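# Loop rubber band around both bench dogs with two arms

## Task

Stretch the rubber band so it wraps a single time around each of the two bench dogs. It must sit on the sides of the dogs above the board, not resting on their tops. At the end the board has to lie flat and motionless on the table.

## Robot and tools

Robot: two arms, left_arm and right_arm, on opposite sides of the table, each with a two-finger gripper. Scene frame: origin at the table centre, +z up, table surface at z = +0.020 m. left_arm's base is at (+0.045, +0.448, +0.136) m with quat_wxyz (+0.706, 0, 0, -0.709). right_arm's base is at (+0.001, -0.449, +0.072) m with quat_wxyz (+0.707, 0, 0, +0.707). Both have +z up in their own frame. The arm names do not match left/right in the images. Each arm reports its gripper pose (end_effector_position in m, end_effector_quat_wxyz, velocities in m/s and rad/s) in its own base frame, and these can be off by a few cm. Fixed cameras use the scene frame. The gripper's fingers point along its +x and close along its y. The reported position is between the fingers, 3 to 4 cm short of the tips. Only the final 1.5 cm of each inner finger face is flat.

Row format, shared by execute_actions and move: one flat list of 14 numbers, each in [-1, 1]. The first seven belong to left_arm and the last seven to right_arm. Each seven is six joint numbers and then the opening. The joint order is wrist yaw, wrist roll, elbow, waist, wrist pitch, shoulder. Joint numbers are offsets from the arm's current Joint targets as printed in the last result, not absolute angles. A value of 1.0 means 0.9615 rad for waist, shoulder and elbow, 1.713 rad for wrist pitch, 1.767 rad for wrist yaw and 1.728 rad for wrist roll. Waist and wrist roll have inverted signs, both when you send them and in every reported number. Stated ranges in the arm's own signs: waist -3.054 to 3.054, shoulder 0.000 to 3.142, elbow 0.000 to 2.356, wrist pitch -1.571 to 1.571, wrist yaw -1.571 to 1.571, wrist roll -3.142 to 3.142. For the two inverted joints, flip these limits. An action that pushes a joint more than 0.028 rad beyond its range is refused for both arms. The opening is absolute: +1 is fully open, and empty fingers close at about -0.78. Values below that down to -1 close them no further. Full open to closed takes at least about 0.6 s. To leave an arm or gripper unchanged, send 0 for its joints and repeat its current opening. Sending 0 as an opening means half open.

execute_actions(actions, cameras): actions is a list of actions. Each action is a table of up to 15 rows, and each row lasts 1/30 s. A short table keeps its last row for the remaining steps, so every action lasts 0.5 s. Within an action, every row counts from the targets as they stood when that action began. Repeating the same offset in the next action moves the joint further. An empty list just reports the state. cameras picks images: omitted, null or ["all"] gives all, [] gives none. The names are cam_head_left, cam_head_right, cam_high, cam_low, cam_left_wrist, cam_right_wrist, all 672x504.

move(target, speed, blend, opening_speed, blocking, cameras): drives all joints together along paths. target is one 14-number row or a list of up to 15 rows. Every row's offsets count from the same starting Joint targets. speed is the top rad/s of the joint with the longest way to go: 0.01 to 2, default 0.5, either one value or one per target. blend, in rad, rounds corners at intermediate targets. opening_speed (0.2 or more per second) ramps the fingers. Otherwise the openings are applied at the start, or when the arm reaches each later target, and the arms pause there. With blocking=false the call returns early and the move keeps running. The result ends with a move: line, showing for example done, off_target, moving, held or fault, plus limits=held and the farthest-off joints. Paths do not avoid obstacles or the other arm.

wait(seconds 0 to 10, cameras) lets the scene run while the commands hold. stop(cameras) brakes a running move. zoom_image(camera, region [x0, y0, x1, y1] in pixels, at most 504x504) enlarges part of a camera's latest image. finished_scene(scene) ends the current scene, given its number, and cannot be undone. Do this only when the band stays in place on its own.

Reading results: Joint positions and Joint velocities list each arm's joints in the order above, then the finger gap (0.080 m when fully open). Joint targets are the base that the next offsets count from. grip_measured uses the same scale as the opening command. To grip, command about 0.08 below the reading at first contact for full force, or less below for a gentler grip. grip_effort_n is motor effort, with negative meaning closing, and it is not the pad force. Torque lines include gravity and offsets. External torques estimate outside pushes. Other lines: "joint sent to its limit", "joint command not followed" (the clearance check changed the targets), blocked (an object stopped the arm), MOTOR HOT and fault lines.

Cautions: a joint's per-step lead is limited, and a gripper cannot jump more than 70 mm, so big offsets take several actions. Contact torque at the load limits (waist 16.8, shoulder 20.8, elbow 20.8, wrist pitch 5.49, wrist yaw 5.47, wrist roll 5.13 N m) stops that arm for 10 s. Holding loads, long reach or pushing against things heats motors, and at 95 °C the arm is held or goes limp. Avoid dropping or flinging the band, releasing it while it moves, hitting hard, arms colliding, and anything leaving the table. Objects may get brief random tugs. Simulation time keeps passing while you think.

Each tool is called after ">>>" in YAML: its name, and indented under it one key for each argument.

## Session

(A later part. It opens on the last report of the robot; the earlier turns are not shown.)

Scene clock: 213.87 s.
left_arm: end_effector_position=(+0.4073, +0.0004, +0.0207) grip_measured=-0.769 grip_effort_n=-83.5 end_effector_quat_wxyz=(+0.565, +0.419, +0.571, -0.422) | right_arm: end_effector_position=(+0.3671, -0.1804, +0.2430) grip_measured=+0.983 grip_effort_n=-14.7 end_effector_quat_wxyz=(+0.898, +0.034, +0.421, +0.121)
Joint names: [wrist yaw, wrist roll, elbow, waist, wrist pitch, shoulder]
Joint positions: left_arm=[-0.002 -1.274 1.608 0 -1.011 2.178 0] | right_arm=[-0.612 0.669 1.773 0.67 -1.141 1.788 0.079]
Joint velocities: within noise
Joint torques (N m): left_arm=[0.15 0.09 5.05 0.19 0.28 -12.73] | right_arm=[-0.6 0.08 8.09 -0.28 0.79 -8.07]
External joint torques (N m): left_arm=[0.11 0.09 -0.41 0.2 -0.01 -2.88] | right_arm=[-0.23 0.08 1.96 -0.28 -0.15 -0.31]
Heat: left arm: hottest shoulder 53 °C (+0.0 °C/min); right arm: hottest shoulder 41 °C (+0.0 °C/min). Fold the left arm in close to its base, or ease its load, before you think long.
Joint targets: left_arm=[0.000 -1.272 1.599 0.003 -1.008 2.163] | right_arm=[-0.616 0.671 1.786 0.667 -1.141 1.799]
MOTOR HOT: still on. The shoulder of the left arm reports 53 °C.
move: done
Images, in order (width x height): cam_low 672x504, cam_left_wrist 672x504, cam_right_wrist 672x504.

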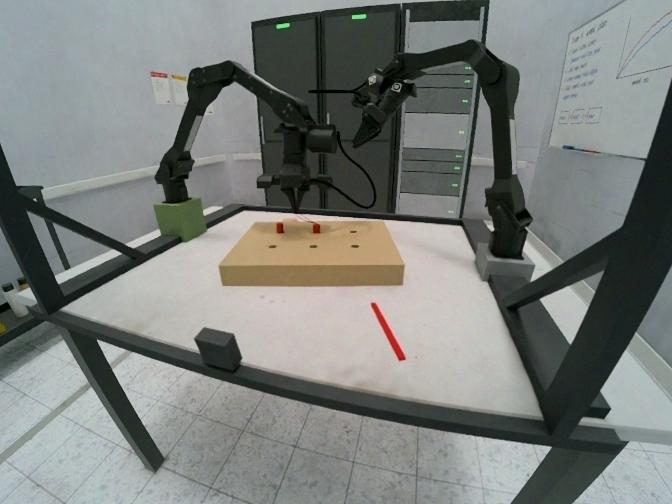

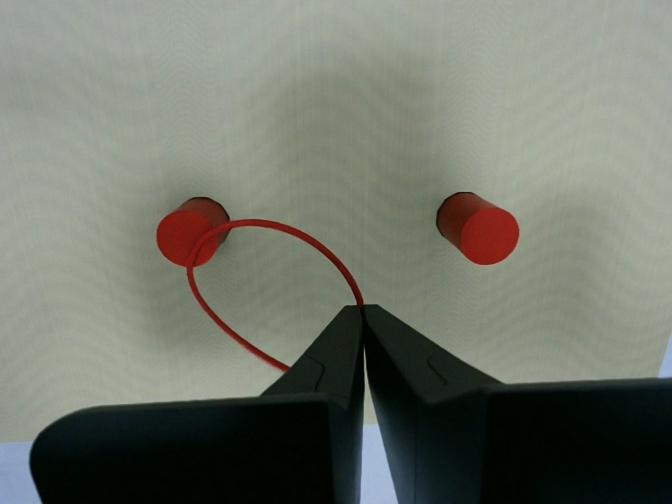

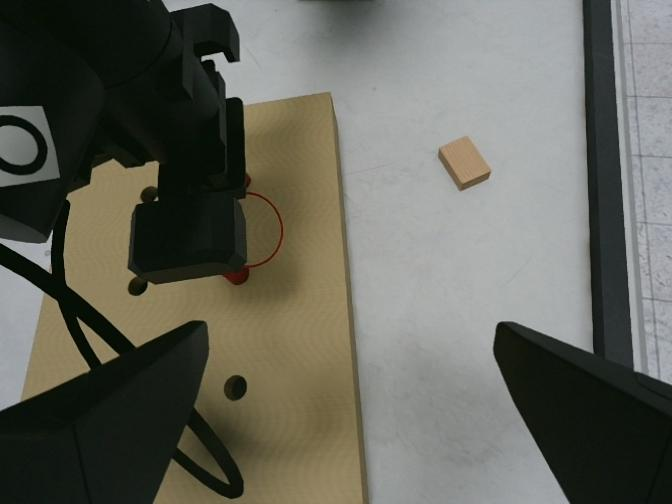

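>>> move:
  target:
    - [0,-0.02,0.568,-0.059,-0.16,0.283,-0.92,0,0,0,0,0,0,0.98]
    - [0,-0.032,0.504,-0.059,-0.100,0.325,-0.92,0,0,0,0,0,0,0.98]
  speed: [0.3,0.1]
  blend: 0.02
  cameras: ["cam_left_wrist","cam_low","cam_right_wrist"]

>>> zoom_image:
  camera: "cam_low"
  region: [250, 150, 370, 260]

>>> zoom_image:
  camera: "cam_right_wrist"
  region: [120, 140, 320, 340]

Scene clock: 235.17 s.
left_arm: end_effector_position=(+0.4792, +0.0253, +0.0195) grip_measured=-0.769 grip_effort_n=-83.5 end_effector_quat_wxyz=(+0.574, +0.425, +0.563, -0.415) | right_arm: end_effector_position=(+0.3671, -0.1804, +0.2430) grip_measured=+0.983 grip_effort_n=-14.7 end_effector_quat_wxyz=(+0.898, +0.034, +0.421, +0.121)
Joint names: [wrist yaw, wrist roll, elbow, waist, wrist pitch, shoulder]
Joint positions: left_arm=[-0.002 -1.325 2.093 -0.052 -1.182 2.461 0] | right_arm=[-0.612 0.669 1.773 0.67 -1.141 1.788 0.079]
Joint velocities: within noise
Joint torques (N m): left_arm=[0.13 -0.08 5.42 -0.24 0.33 -11.11] | right_arm=[-0.61 0.06 8.06 -0.28 0.8 -7.98]
External joint torques (N m): left_arm=[0.09 -0.08 -0.25 -0.29 -0.01 0.49] | right_arm=[-0.23 0.05 1.87 -0.25 -0.15 -0.15]
Heat: left arm: hottest shoulder 52 °C (+1.0 °C/min); right arm: hottest shoulder 41 °C (+0.0 °C/min). Fold the left arm in close to its base, or ease its load, before you think long.
Joint targets: left_arm=[0.000 -1.327 2.084 -0.054 -1.179 2.475] | right_arm=[-0.616 0.671 1.786 0.667 -1.141 1.799]
MOTOR HOT: still on. The shoulder of the left arm reports 52 °C.
move: done
Images, in order (width x height): cam_low 672x504, cam_left_wrist 672x504, cam_right_wrist 672x504.

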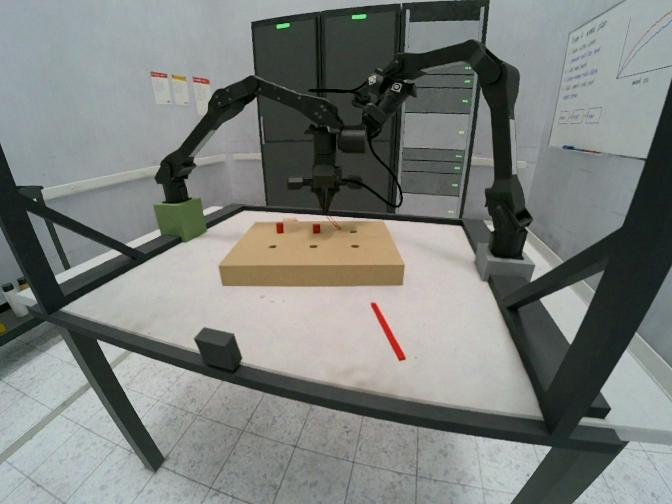

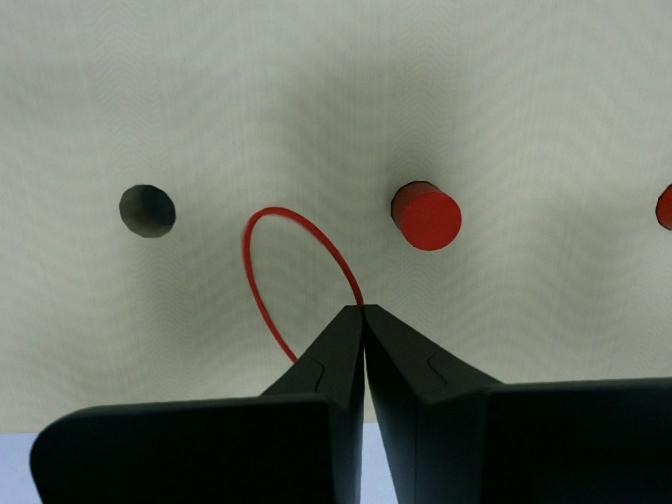

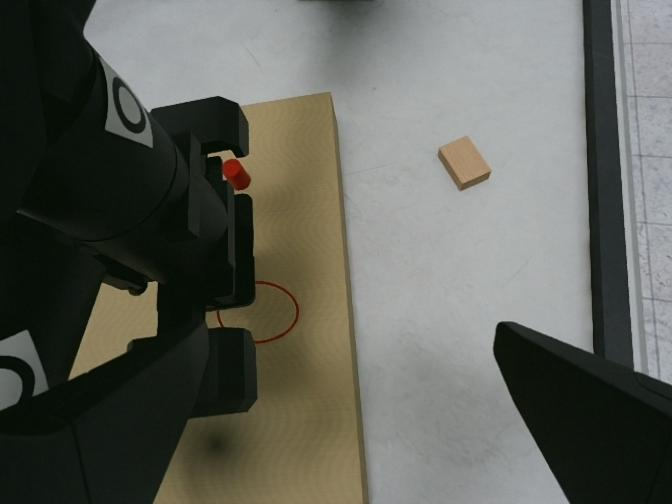

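Scaled by 4.200 from the camera's 672x504 image, which has a finer 960x720 frame.

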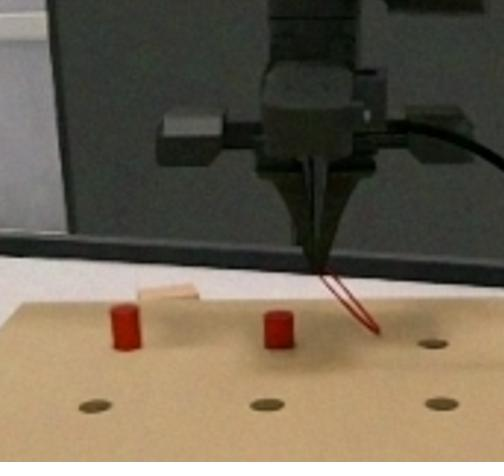

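Scaled by 2.520 from the camera's 672x504 image, which has a finer 960x720 frame.

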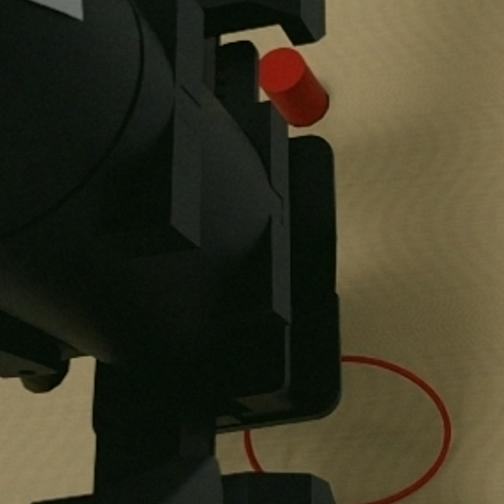

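>>> move:
  target: [0,0.017,0,0.031,0,0,-0.92,0,0,0,0,0,0,0.98]
  speed: 0.1
  cameras: ["cam_left_wrist","cam_right_wrist"]

>>> zoom_image:
  camera: "cam_right_wrist"
  region: [120, 140, 320, 340]

Scene clock: 260.10 s.
left_arm: end_effector_position=(+0.4798, +0.0127, +0.0195) grip_measured=-0.769 grip_effort_n=-83.5 end_effector_quat_wxyz=(+0.574, +0.426, +0.563, -0.415) | right_arm: end_effector_position=(+0.3671, -0.1804, +0.2430) grip_measured=+0.983 grip_effort_n=-15.1 end_effector_quat_wxyz=(+0.898, +0.034, +0.421, +0.121)
Joint names: [wrist yaw, wrist roll, elbow, waist, wrist pitch, shoulder]
Joint positions: left_arm=[-0.002 -1.3 2.093 -0.026 -1.182 2.461 0] | right_arm=[-0.612 0.669 1.773 0.67 -1.141 1.788 0.079]
Joint velocities: within noise
Joint torques (N m): left_arm=[0.15 0.09 5.38 0.08 0.31 -11.12] | right_arm=[-0.59 0.08 8.12 -0.26 0.8 -8.02]
External joint torques (N m): left_arm=[0.1 0.09 -0.38 0.13 -0.05 0.61] | right_arm=[-0.23 0.07 1.97 -0.27 -0.15 -0.28]
Heat: left arm: hottest shoulder 56 °C (+3.0 °C/min); right arm: hottest shoulder 41 °C (+0.0 °C/min). Fold the left arm in close to its base, or ease its load, before you think long.
Joint targets: left_arm=[0.000 -1.297 2.084 -0.025 -1.179 2.475] | right_arm=[-0.616 0.671 1.786 0.667 -1.141 1.799]
MOTOR HOT: still on. The shoulder of the left arm reports 56 °C.
move: done
Images, in order (width x height): cam_left_wrist 672x504, cam_right_wrist 672x504.

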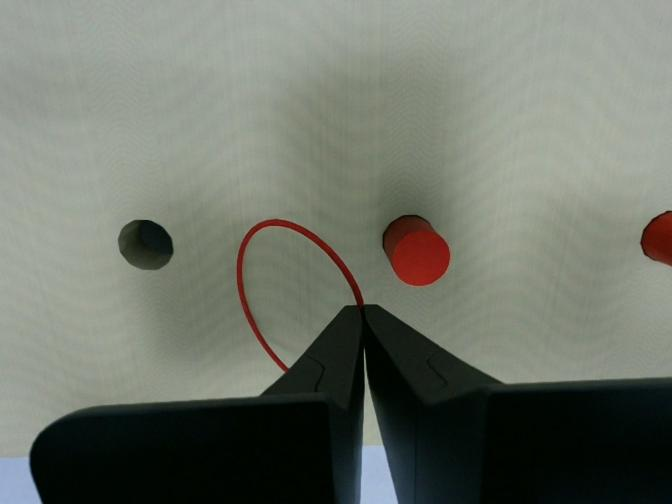

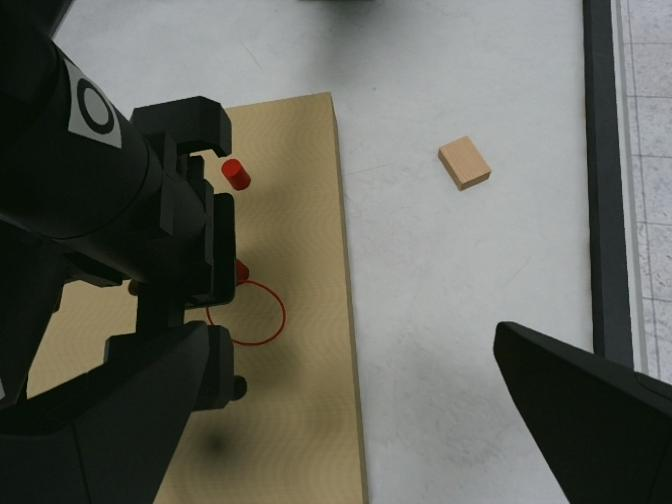

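Scaled by 2.520 from the camera's 672x504 image, which has a finer 960x720 frame.

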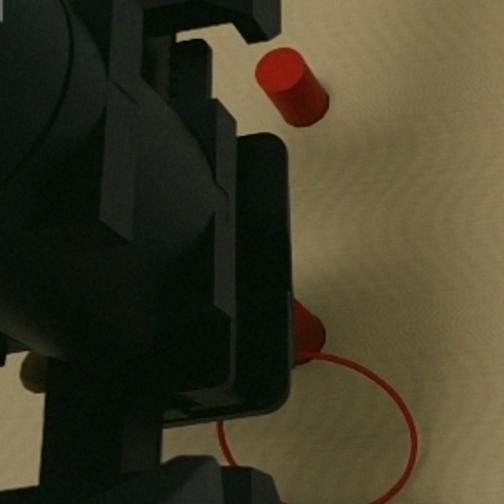

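>>> move:
  target:
    - [0,0.01,0,0.018,0,0,-0.92,0,0,0,0,0,0,0.98]
    - [0,0.033,-0.43,0.061,0.096,-0.258,-0.92,0,0,0,0,0,0,0.98]
  speed: [0.1,0.2]
  cameras: ["cam_left_wrist","cam_low","cam_right_wrist"]

>>> zoom_image:
  camera: "cam_low"
  region: [250, 150, 370, 260]

>>> zoom_image:
  camera: "cam_right_wrist"
  region: [120, 140, 320, 340]

Scene clock: 278.77 s.
left_arm: end_effector_position=(+0.4212, -0.0129, +0.0120) grip_measured=-0.769 grip_effort_n=-83.5 end_effector_quat_wxyz=(+0.565, +0.419, +0.572, -0.422) | right_arm: end_effector_position=(+0.3671, -0.1804, +0.2430) grip_measured=+0.983 grip_effort_n=-15.1 end_effector_quat_wxyz=(+0.898, +0.034, +0.421, +0.121)
Joint names: [wrist yaw, wrist roll, elbow, waist, wrist pitch, shoulder]
Joint positions: left_arm=[-0.002 -1.243 1.68 0.032 -1.018 2.242 0] | right_arm=[-0.612 0.669 1.773 0.67 -1.141 1.788 0.079]
Joint velocities: within noise
Joint torques (N m): left_arm=[0.13 0.09 4.98 0.26 0.28 -13.21] | right_arm=[-0.62 0.07 8.13 -0.28 0.79 -8]
External joint torques (N m): left_arm=[0.09 0.09 -0.49 0.21 -0.01 -2.91] | right_arm=[-0.24 0.06 1.95 -0.27 -0.16 -0.18]
Heat: left arm: hottest shoulder 57 °C (+4.0 °C/min); right arm: hottest shoulder 41 °C (+0.0 °C/min). Fold the left arm in close to its base, or ease its load, before you think long.
Joint targets: left_arm=[0.000 -1.240 1.670 0.034 -1.015 2.227] | right_arm=[-0.616 0.671 1.786 0.667 -1.141 1.799]
MOTOR HOT: still on. The shoulder of the left arm reports 57 °C.
move: done
Images, in order (width x height): cam_low 672x504, cam_left_wrist 672x504, cam_right_wrist 672x504.

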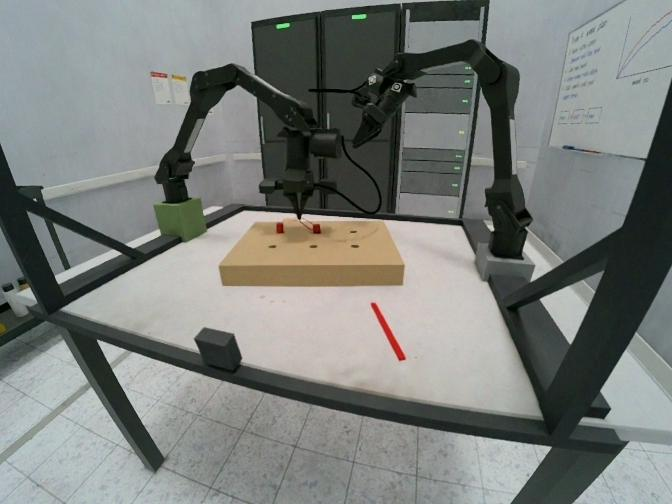

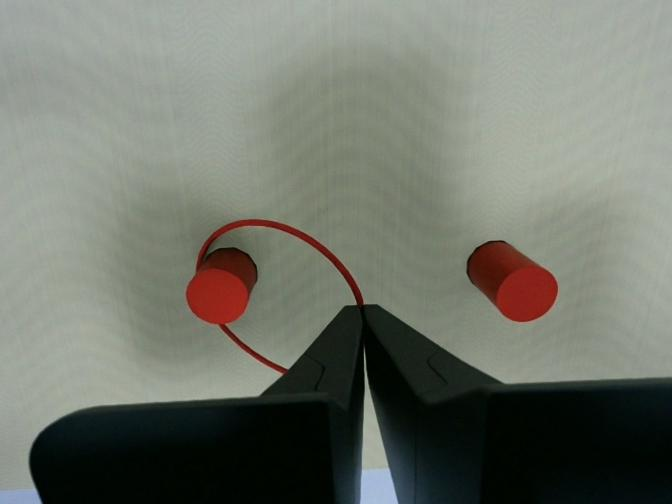

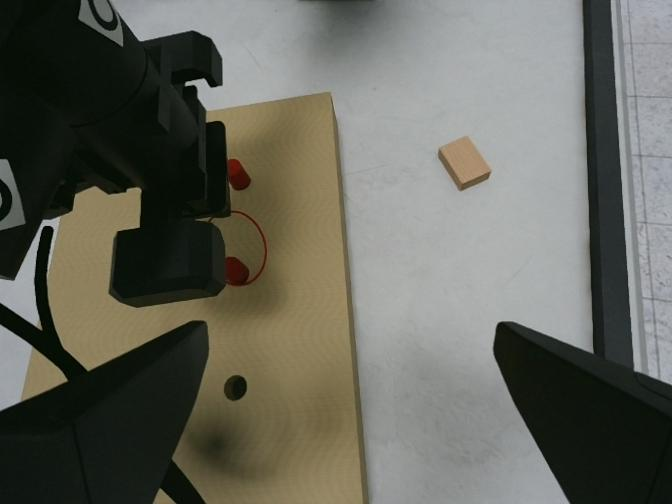

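Scaled by 4.200 from the camera's 672x504 image, which has a finer 960x720 frame.

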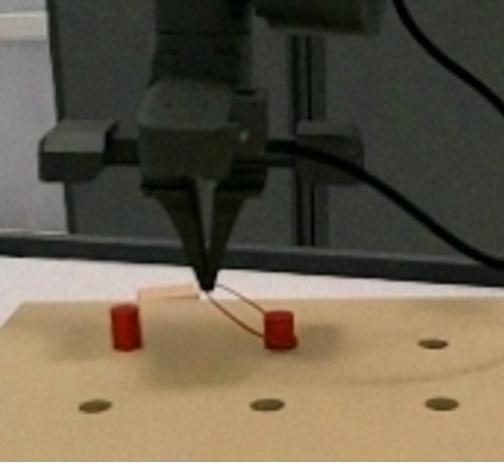

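Scaled by 2.520 from the camera's 672x504 image, which has a finer 960x720 frame.

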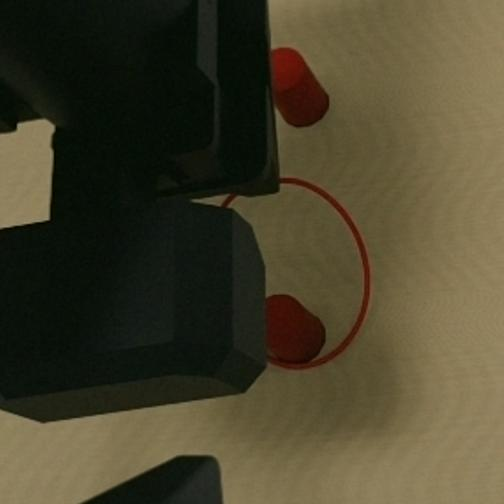

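>>> move:
  target: [0,0.0515,-0.465,0.0925,0.102,-0.284,-0.92,0,0,0,0,0,0,0.98]
  speed: 0.12
  cameras: ["cam_left_wrist","cam_low","cam_right_wrist"]

>>> zoom_image:
  camera: "cam_low"
  region: [250, 180, 350, 260]

>>> zoom_image:
  camera: "cam_right_wrist"
  region: [120, 140, 320, 340]

Scene clock: 308.93 s.
left_arm: end_effector_position=(+0.3431, -0.0400, +0.0102) grip_measured=-0.769 grip_effort_n=-83.5 end_effector_quat_wxyz=(+0.570, +0.421, +0.568, -0.418) | right_arm: end_effector_position=(+0.3671, -0.1804, +0.2430) grip_measured=+0.983 grip_effort_n=-15.6 end_effector_quat_wxyz=(+0.898, +0.034, +0.421, +0.121)
Joint names: [wrist yaw, wrist roll, elbow, waist, wrist pitch, shoulder]
Joint positions: left_arm=[-0.002 -1.154 1.236 0.117 -0.836 1.967 0] | right_arm=[-0.612 0.669 1.773 0.67 -1.141 1.788 0.079]
Joint velocities: within noise
Joint torques (N m): left_arm=[0.14 0.09 4.16 0.53 -0.17 -10.51] | right_arm=[-0.62 0.08 8.06 -0.27 0.78 -8.03]
External joint torques (N m): left_arm=[0.1 0.09 -0.91 0.57 -0.47 -2.44] | right_arm=[-0.24 0.08 1.91 -0.24 -0.15 -0.24]
Heat: left arm: hottest shoulder 62 °C (+7.1 °C/min); right arm: hottest shoulder 41 °C (+0.0 °C/min). Fold the left arm in close to its base, or ease its load, before you think long.
Joint targets: left_arm=[0.000 -1.151 1.223 0.123 -0.840 1.954] | right_arm=[-0.616 0.671 1.786 0.667 -1.141 1.799]
MOTOR HOT: still on. The shoulder of the left arm reports 62 °C.
move: done
Images, in order (width x height): cam_low 672x504, cam_left_wrist 672x504, cam_right_wrist 672x504.

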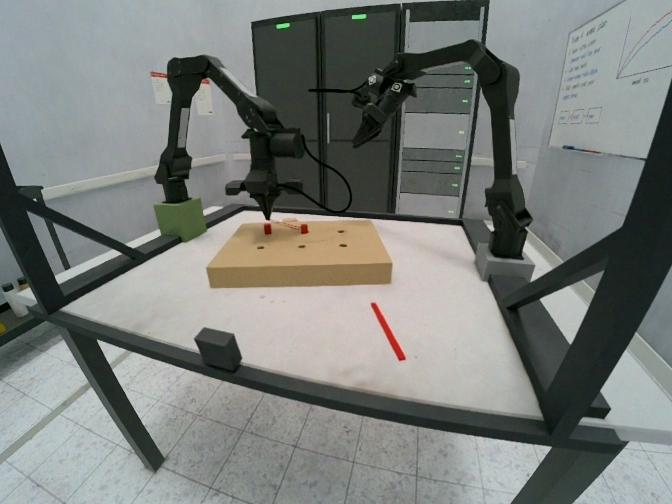

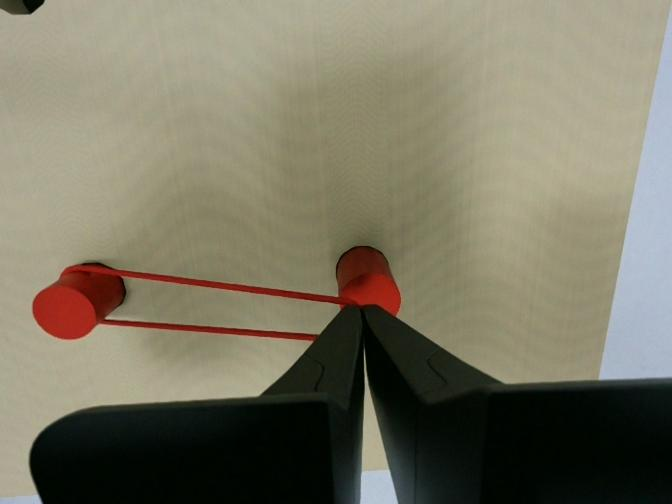

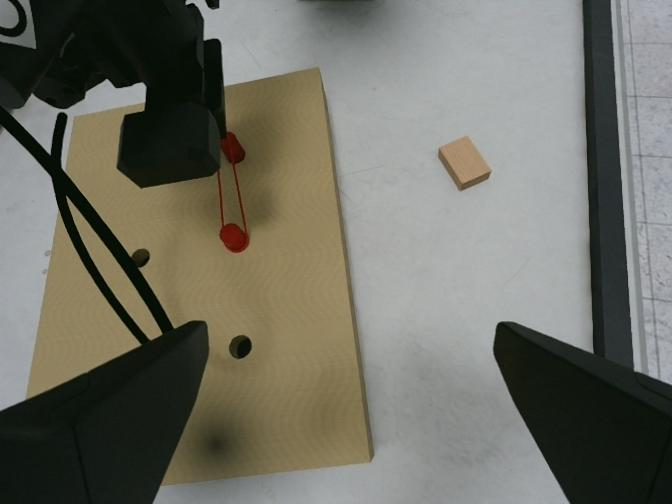

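Scaled by 5.040 from the camera's 672x504 image, which has a finer 960x720 frame.

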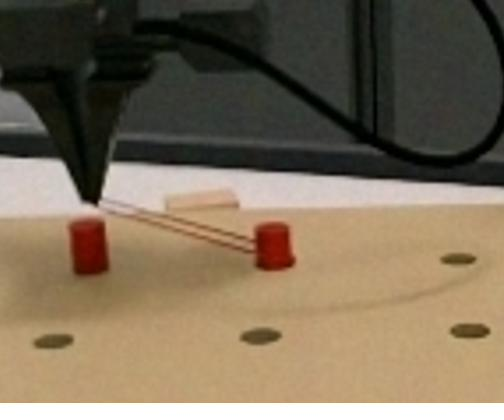

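Scaled by 2.520 from the camera's 672x504 image, which has a finer 960x720 frame.

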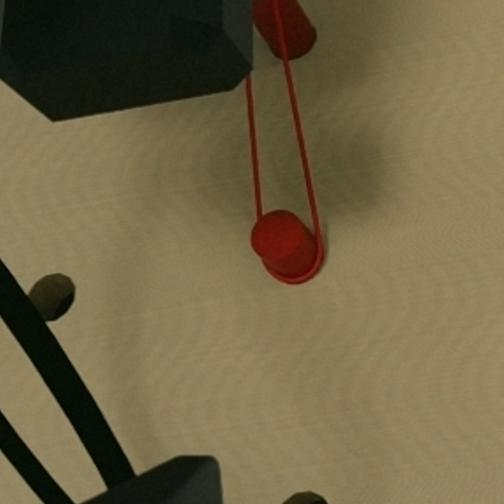

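>>> move:
  target: [0,0,0,0,0,0,-0.92,0.349,0.306,-0.221,-0.482,-0.034,0.151,-0.8]
  speed: 0.5
  cameras: ["cam_left_wrist","cam_right_wrist","cam_high"]

Scene clock: 343.47 s.
left_arm: end_effector_position=(+0.3428, -0.0413, +0.0101) grip_measured=-0.769 grip_effort_n=-83.5 end_effector_quat_wxyz=(+0.569, +0.422, +0.567, -0.419) | right_arm: end_effector_position=(+0.3625, -0.0744, +0.1058) grip_measured=-0.795 grip_effort_n=-27.2 end_effector_quat_wxyz=(+0.630, -0.342, +0.614, +0.331)
Joint names: [wrist yaw, wrist roll, elbow, waist, wrist pitch, shoulder]
Joint positions: left_arm=[-0.002 -1.154 1.236 0.121 -0.835 1.966 0] | right_arm=[-0.003 1.195 1.586 0.204 -1.198 1.932 0]
Joint velocities: within noise
Joint torques (N m): left_arm=[0.16 0.08 4.28 0.2 -0.17 -10.5] | right_arm=[0.05 0.13 4.37 0.01 0.21 -8.43]
External joint torques (N m): left_arm=[0.12 0.08 -0.87 0.2 -0.52 -2.44] | right_arm=[0.11 0.13 -1.34 0.01 -0.15 -0.03]
Heat: left arm: hottest shoulder 55 °C (-4.0 °C/min); right arm: hottest shoulder 41 °C (+0.0 °C/min). Fold the left arm in close to its base, or ease its load, before you think long.
Joint targets: left_arm=[0.000 -1.151 1.223 0.123 -0.840 1.954] | right_arm=[0.000 1.199 1.574 0.204 -1.199 1.944]
MOTOR HOT: still on. The shoulder of the left arm reports 55 °C.
move: done
Images, in order (width x height): cam_high 672x504, cam_left_wrist 672x504, cam_right_wrist 672x504.

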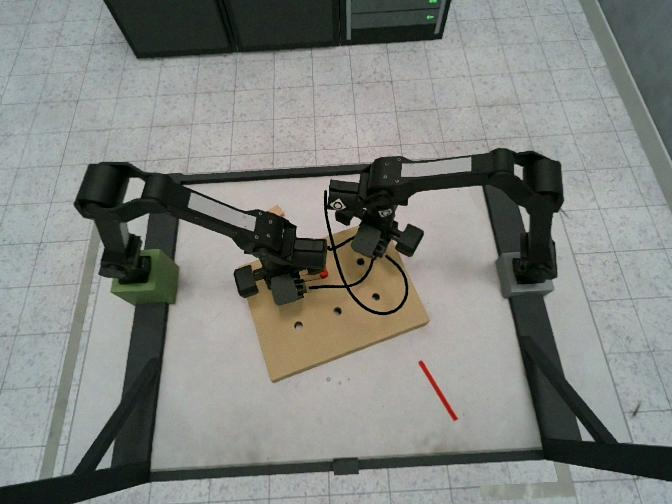

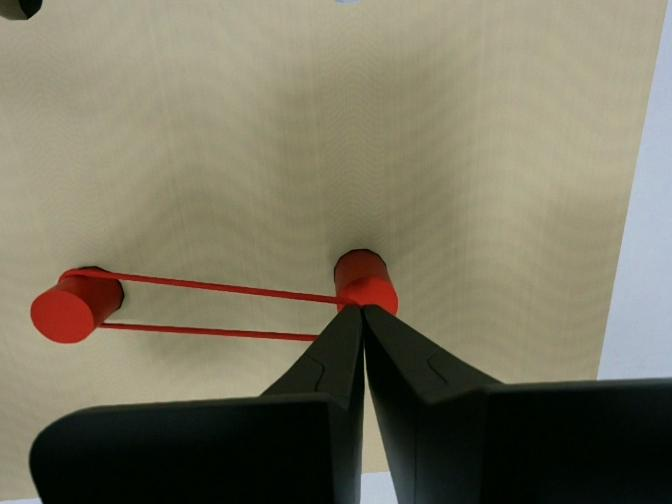

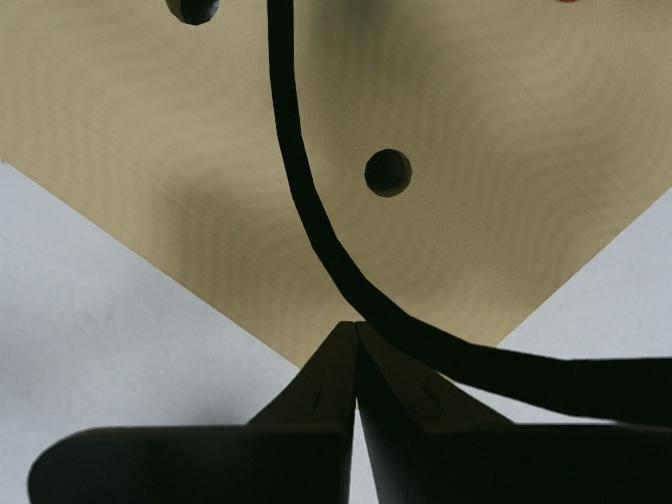

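>>> move:
  target: [0,0,0,0,0,0,-0.92,0,0,0.023,-0.064,0.07,0.149,-0.8]
  speed: 0.3
  cameras: ["cam_right_wrist"]

Scene clock: 356.13 s.
left_arm: end_effector_position=(+0.3422, -0.0419, +0.0098) grip_measured=-0.769 grip_effort_n=-83.5 end_effector_quat_wxyz=(+0.569, +0.423, +0.567, -0.420) | right_arm: end_effector_position=(+0.3881, -0.0579, +0.0554) grip_measured=-0.795 grip_effort_n=-26.7 end_effector_quat_wxyz=(+0.614, -0.354, +0.611, +0.353)
Joint names: [wrist yaw, wrist roll, elbow, waist, wrist pitch, shoulder]
Joint positions: left_arm=[-0.002 -1.154 1.234 0.123 -0.835 1.966 0] | right_arm=[-0.002 1.196 1.586 0.149 -1.081 2.072 0]
Joint velocities: within noise
Joint torques (N m): left_arm=[0.15 0.09 4.51 0.01 -0.17 -10.49] | right_arm=[0.03 0.1 6.84 -0.6 0.36 -9]
External joint torques (N m): left_arm=[0.11 0.09 -0.55 0.05 -0.46 -2.44] | right_arm=[0.09 0.1 1.31 -0.53 0.05 0.2]
Heat: left arm: hottest shoulder 55 °C (-7.1 °C/min); right arm: hottest shoulder 41 °C (+0.0 °C/min). Fold the left arm in close to its base, or ease its load, before you think long.
Joint targets: left_arm=[0.000 -1.151 1.223 0.123 -0.840 1.954] | right_arm=[0.000 1.199 1.596 0.142 -1.079 2.088]
MOTOR HOT: still on. The shoulder of the left arm reports 55 °C.
move: done
Images, in order (width x height): cam_right_wrist 672x504.

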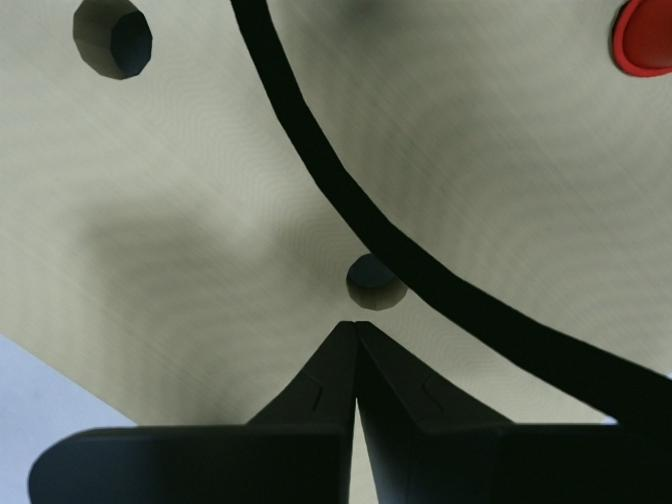

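>>> move:
  target: [0,0,0,0,0,0,-0.92,0,0,0.0094,-0.0085,0.0317,0.0653,-0.8]
  speed: 0.1
  cameras: ["cam_right_wrist","cam_low"]

>>> zoom_image:
  camera: "cam_right_wrist"
  region: [250, 220, 450, 370]

Scene clock: 373.00 s.
left_arm: end_effector_position=(+0.3420, -0.0418, +0.0096) grip_measured=-0.769 grip_effort_n=-83.5 end_effector_quat_wxyz=(+0.568, +0.422, +0.567, -0.420) | right_arm: end_effector_position=(+0.3998, -0.0550, +0.0359) grip_measured=-0.795 grip_effort_n=-26.7 end_effector_quat_wxyz=(+0.613, -0.358, +0.607, +0.356)
Joint names: [wrist yaw, wrist roll, elbow, waist, wrist pitch, shoulder]
Joint positions: left_arm=[-0.002 -1.154 1.233 0.123 -0.835 1.966 0] | right_arm=[-0.002 1.196 1.596 0.138 -1.027 2.131 0]
Joint velocities: within noise
Joint torques (N m): left_arm=[0.15 0.09 4.53 0.07 -0.19 -10.47] | right_arm=[0.03 0.11 6.68 -0.25 0.45 -8.79]
External joint torques (N m): left_arm=[0.11 0.09 -0.61 0.12 -0.51 -2.37] | right_arm=[0.08 0.11 1.13 -0.26 0.11 0.81]
Heat: left arm: hottest shoulder 54 °C (-6.1 °C/min); right arm: hottest shoulder 42 °C (+1.0 °C/min). Fold the left arm in close to its base, or ease its load, before you think long.
Joint targets: left_arm=[0.000 -1.151 1.223 0.123 -0.840 1.954] | right_arm=[0.000 1.199 1.605 0.134 -1.025 2.150]
MOTOR HOT: still on. The shoulder of the left arm reports 54 °C.
move: done
Images, in order (width x height): cam_low 672x504, cam_right_wrist 672x504.

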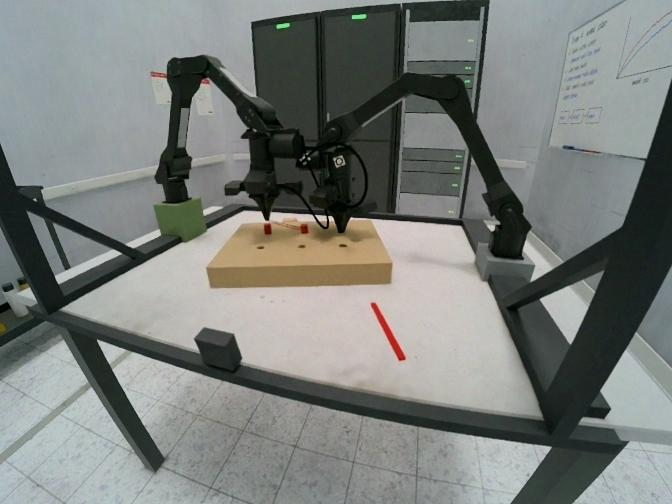

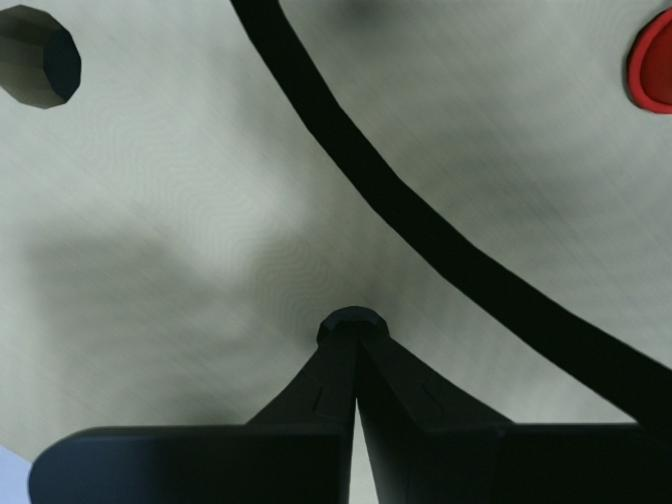

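Scaled by 2.520 from the camera's 672x504 image, which has a finer 960x720 frame.

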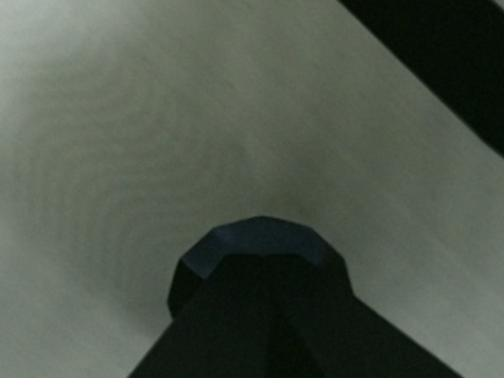

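>>> move:
  target: [0,0,0,0,0,0,-0.92,0,0,-0.035,0,0.0316,0.0213,-0.8]
  speed: 0.06
  cameras: ["cam_right_wrist","cam_low"]

>>> zoom_image:
  camera: "cam_low"
  region: [250, 150, 400, 262]

Scene clock: 391.30 s.
left_arm: end_effector_position=(+0.3419, -0.0418, +0.0095) grip_measured=-0.769 grip_effort_n=-83.5 end_effector_quat_wxyz=(+0.568, +0.422, +0.568, -0.420) | right_arm: end_effector_position=(+0.4074, -0.0550, +0.0300) grip_measured=-0.795 grip_effort_n=-26.7 end_effector_quat_wxyz=(+0.621, -0.366, +0.599, +0.350)
Joint names: [wrist yaw, wrist roll, elbow, waist, wrist pitch, shoulder]
Joint positions: left_arm=[-0.002 -1.154 1.233 0.123 -0.835 1.966 0] | right_arm=[-0.002 1.196 1.589 0.135 -0.979 2.142 0]
Joint velocities: within noise
Joint torques (N m): left_arm=[0.13 0.06 4.6 0 -0.18 -10.5] | right_arm=[0.01 0.11 3.54 -0.15 0.88 -7.63]
External joint torques (N m): left_arm=[0.1 0.06 -0.49 0.09 -0.49 -2.47] | right_arm=[0.07 0.11 -1.98 -0.09 0.5 2]
Heat: left arm: hottest shoulder 54 °C (-3.0 °C/min); right arm: hottest shoulder 42 °C (+1.0 °C/min). Fold the left arm in close to its base, or ease its load, before you think long.
Joint targets: left_arm=[0.000 -1.151 1.223 0.123 -0.840 1.954] | right_arm=[0.000 1.199 1.571 0.134 -0.971 2.171]
MOTOR HOT: still on. The shoulder of the left arm reports 54 °C.
move: done
Images, in order (width x height): cam_low 672x504, cam_right_wrist 672x504.

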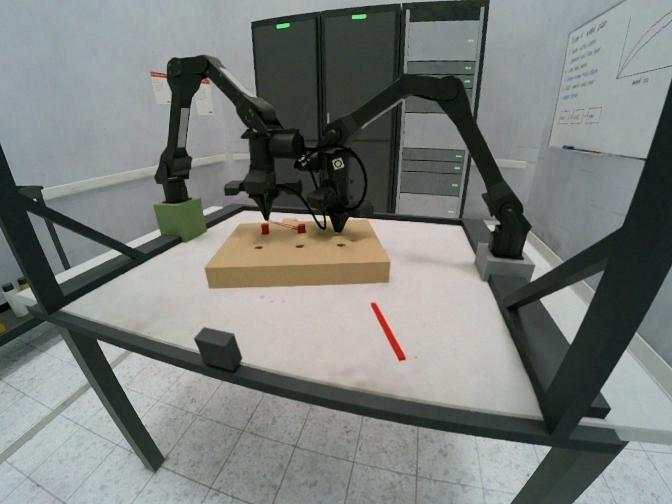

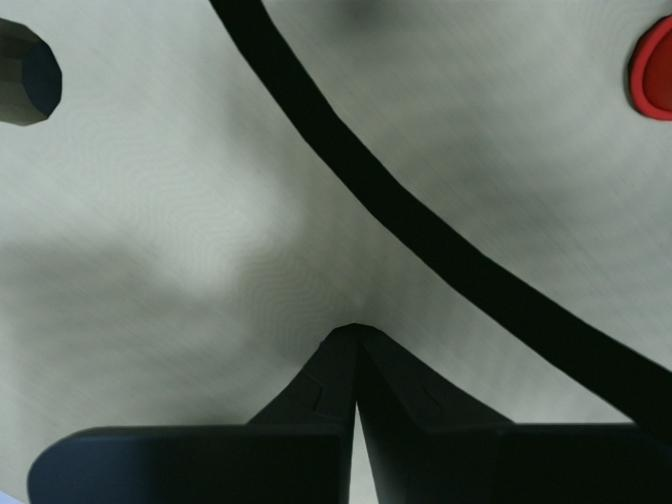

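Scaled by 3.360 from the camera's 672x504 image, which has a finer 960x720 frame.

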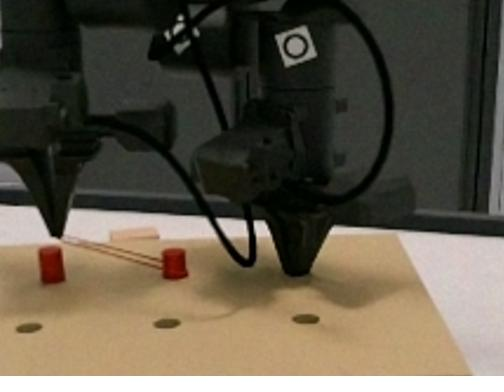

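>>> move:
  target: [0,0.039,-0.141,0.07,0.0225,-0.101,-0.92,0,0,0,0,0,0,-0.8]
  speed: 0.06
  cameras: ["cam_left_wrist","cam_low","cam_right_wrist"]

>>> zoom_image:
  camera: "cam_low"
  region: [230, 150, 380, 262]

Scene clock: 409.80 s.
left_arm: end_effector_position=(+0.3132, -0.0570, +0.0106) grip_measured=-0.769 grip_effort_n=-83.5 end_effector_quat_wxyz=(+0.572, +0.422, +0.567, -0.416) | right_arm: end_effector_position=(+0.4085, -0.0551, +0.0300) grip_measured=-0.795 grip_effort_n=-27.2 end_effector_quat_wxyz=(+0.622, -0.367, +0.597, +0.349)
Joint names: [wrist yaw, wrist roll, elbow, waist, wrist pitch, shoulder]
Joint positions: left_arm=[-0.005 -1.087 1.103 0.182 -0.793 1.871 0] | right_arm=[-0.002 1.196 1.588 0.135 -0.974 2.142 0]
Joint velocities: within noise
Joint torques (N m): left_arm=[0.24 0.12 3.88 0.66 -0.45 -9.85] | right_arm=[0.03 0.11 3.57 -0.12 0.5 -7.62]
External joint torques (N m): left_arm=[0.2 0.12 -1.19 0.67 -0.79 -2.51] | right_arm=[0.08 0.11 -1.98 -0.18 0.11 2.08]
Heat: left arm: hottest shoulder 53 °C (-2.0 °C/min); right arm: hottest shoulder 42 °C (+1.0 °C/min). Fold the left arm in close to its base, or ease its load, before you think long.
Joint targets: left_arm=[0.000 -1.084 1.088 0.190 -0.801 1.857] | right_arm=[0.000 1.199 1.571 0.134 -0.971 2.171]
MOTOR HOT: still on. The shoulder of the left arm reports 53 °C.
move: done
Images, in order (width x height): cam_low 672x504, cam_left_wrist 672x504, cam_right_wrist 672x504.

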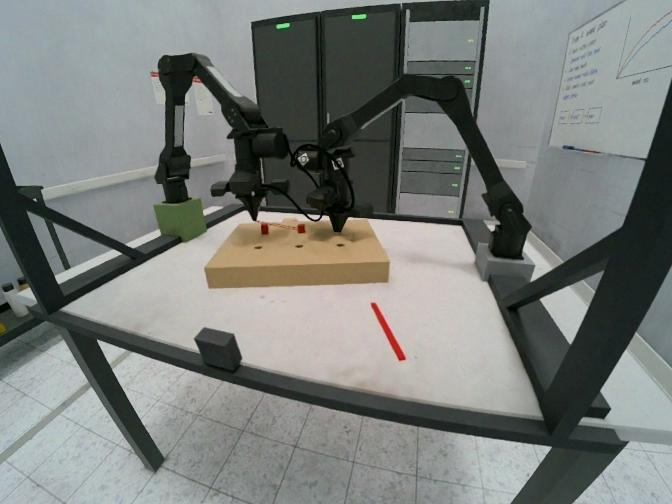

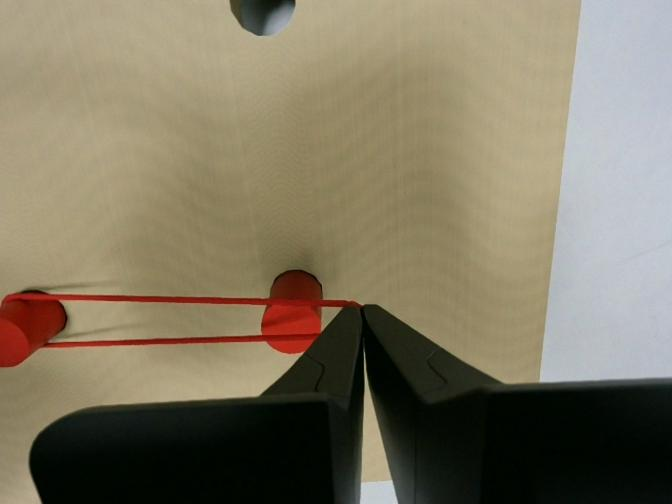

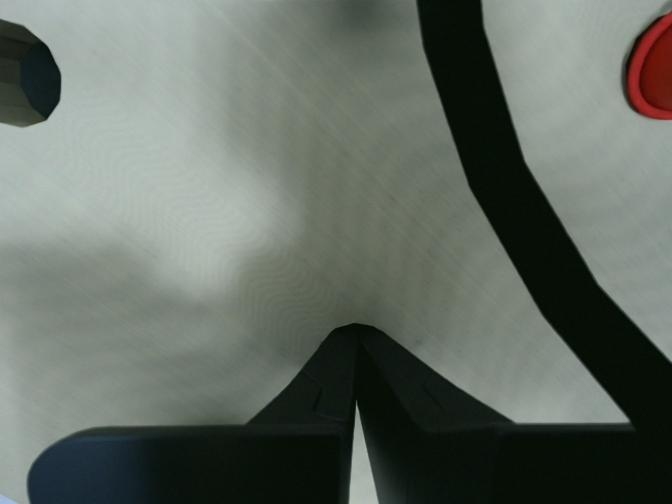

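Scaled by 3.360 from the camera's 672x504 image, which has a finer 960x720 frame.

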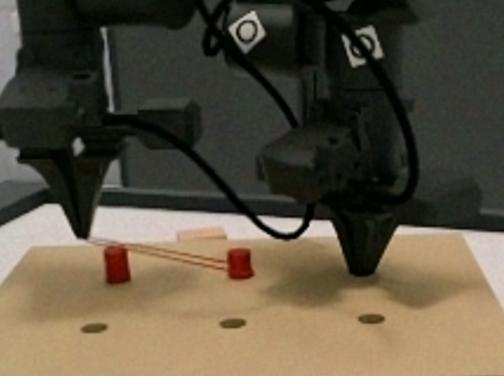

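>>> move:
  target: [0,0.017,-0.009,0.03,0.001,-0.007,-0.92,0,0,0,0,0,0,-0.8]
  speed: 0.06
  cameras: ["cam_left_wrist"]

Scene clock: 426.00 s.
left_arm: end_effector_position=(+0.3099, -0.0644, +0.0108) grip_measured=-0.769 grip_effort_n=-83.5 end_effector_quat_wxyz=(+0.573, +0.422, +0.567, -0.414) | right_arm: end_effector_position=(+0.4095, -0.0551, +0.0300) grip_measured=-0.795 grip_effort_n=-26.7 end_effector_quat_wxyz=(+0.623, -0.368, +0.596, +0.348)
Joint names: [wrist yaw, wrist roll, elbow, waist, wrist pitch, shoulder]
Joint positions: left_arm=[-0.007 -1.058 1.095 0.208 -0.79 1.864 0] | right_arm=[-0.002 1.196 1.588 0.135 -0.969 2.142 0]
Joint velocities: within noise
Joint torques (N m): left_arm=[0.33 0.11 3.82 0.96 -0.47 -9.76] | right_arm=[0 0.11 3.56 -0.05 0.24 -7.71]
External joint torques (N m): left_arm=[0.29 0.11 -1.23 0.97 -0.81 -2.52] | right_arm=[0.05 0.11 -1.95 -0.07 -0.14 1.92]
Heat: left arm: hottest shoulder 51 °C (-3.0 °C/min); right arm: hottest shoulder 41 °C (-1.0 °C/min). Fold the left arm in close to its base, or ease its load, before you think long.
Joint targets: left_arm=[0.000 -1.054 1.079 0.219 -0.799 1.850] | right_arm=[0.000 1.199 1.571 0.134 -0.971 2.171]
MOTOR HOT: still on. The shoulder of the left arm reports 51 °C.
move: done
Images, in order (width x height): cam_left_wrist 672x504.

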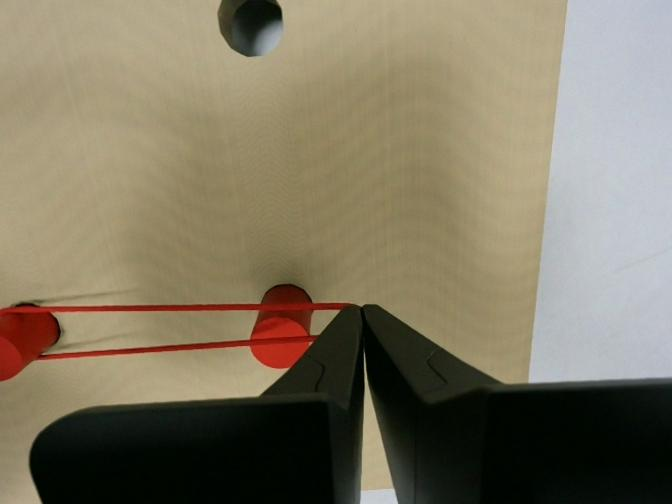

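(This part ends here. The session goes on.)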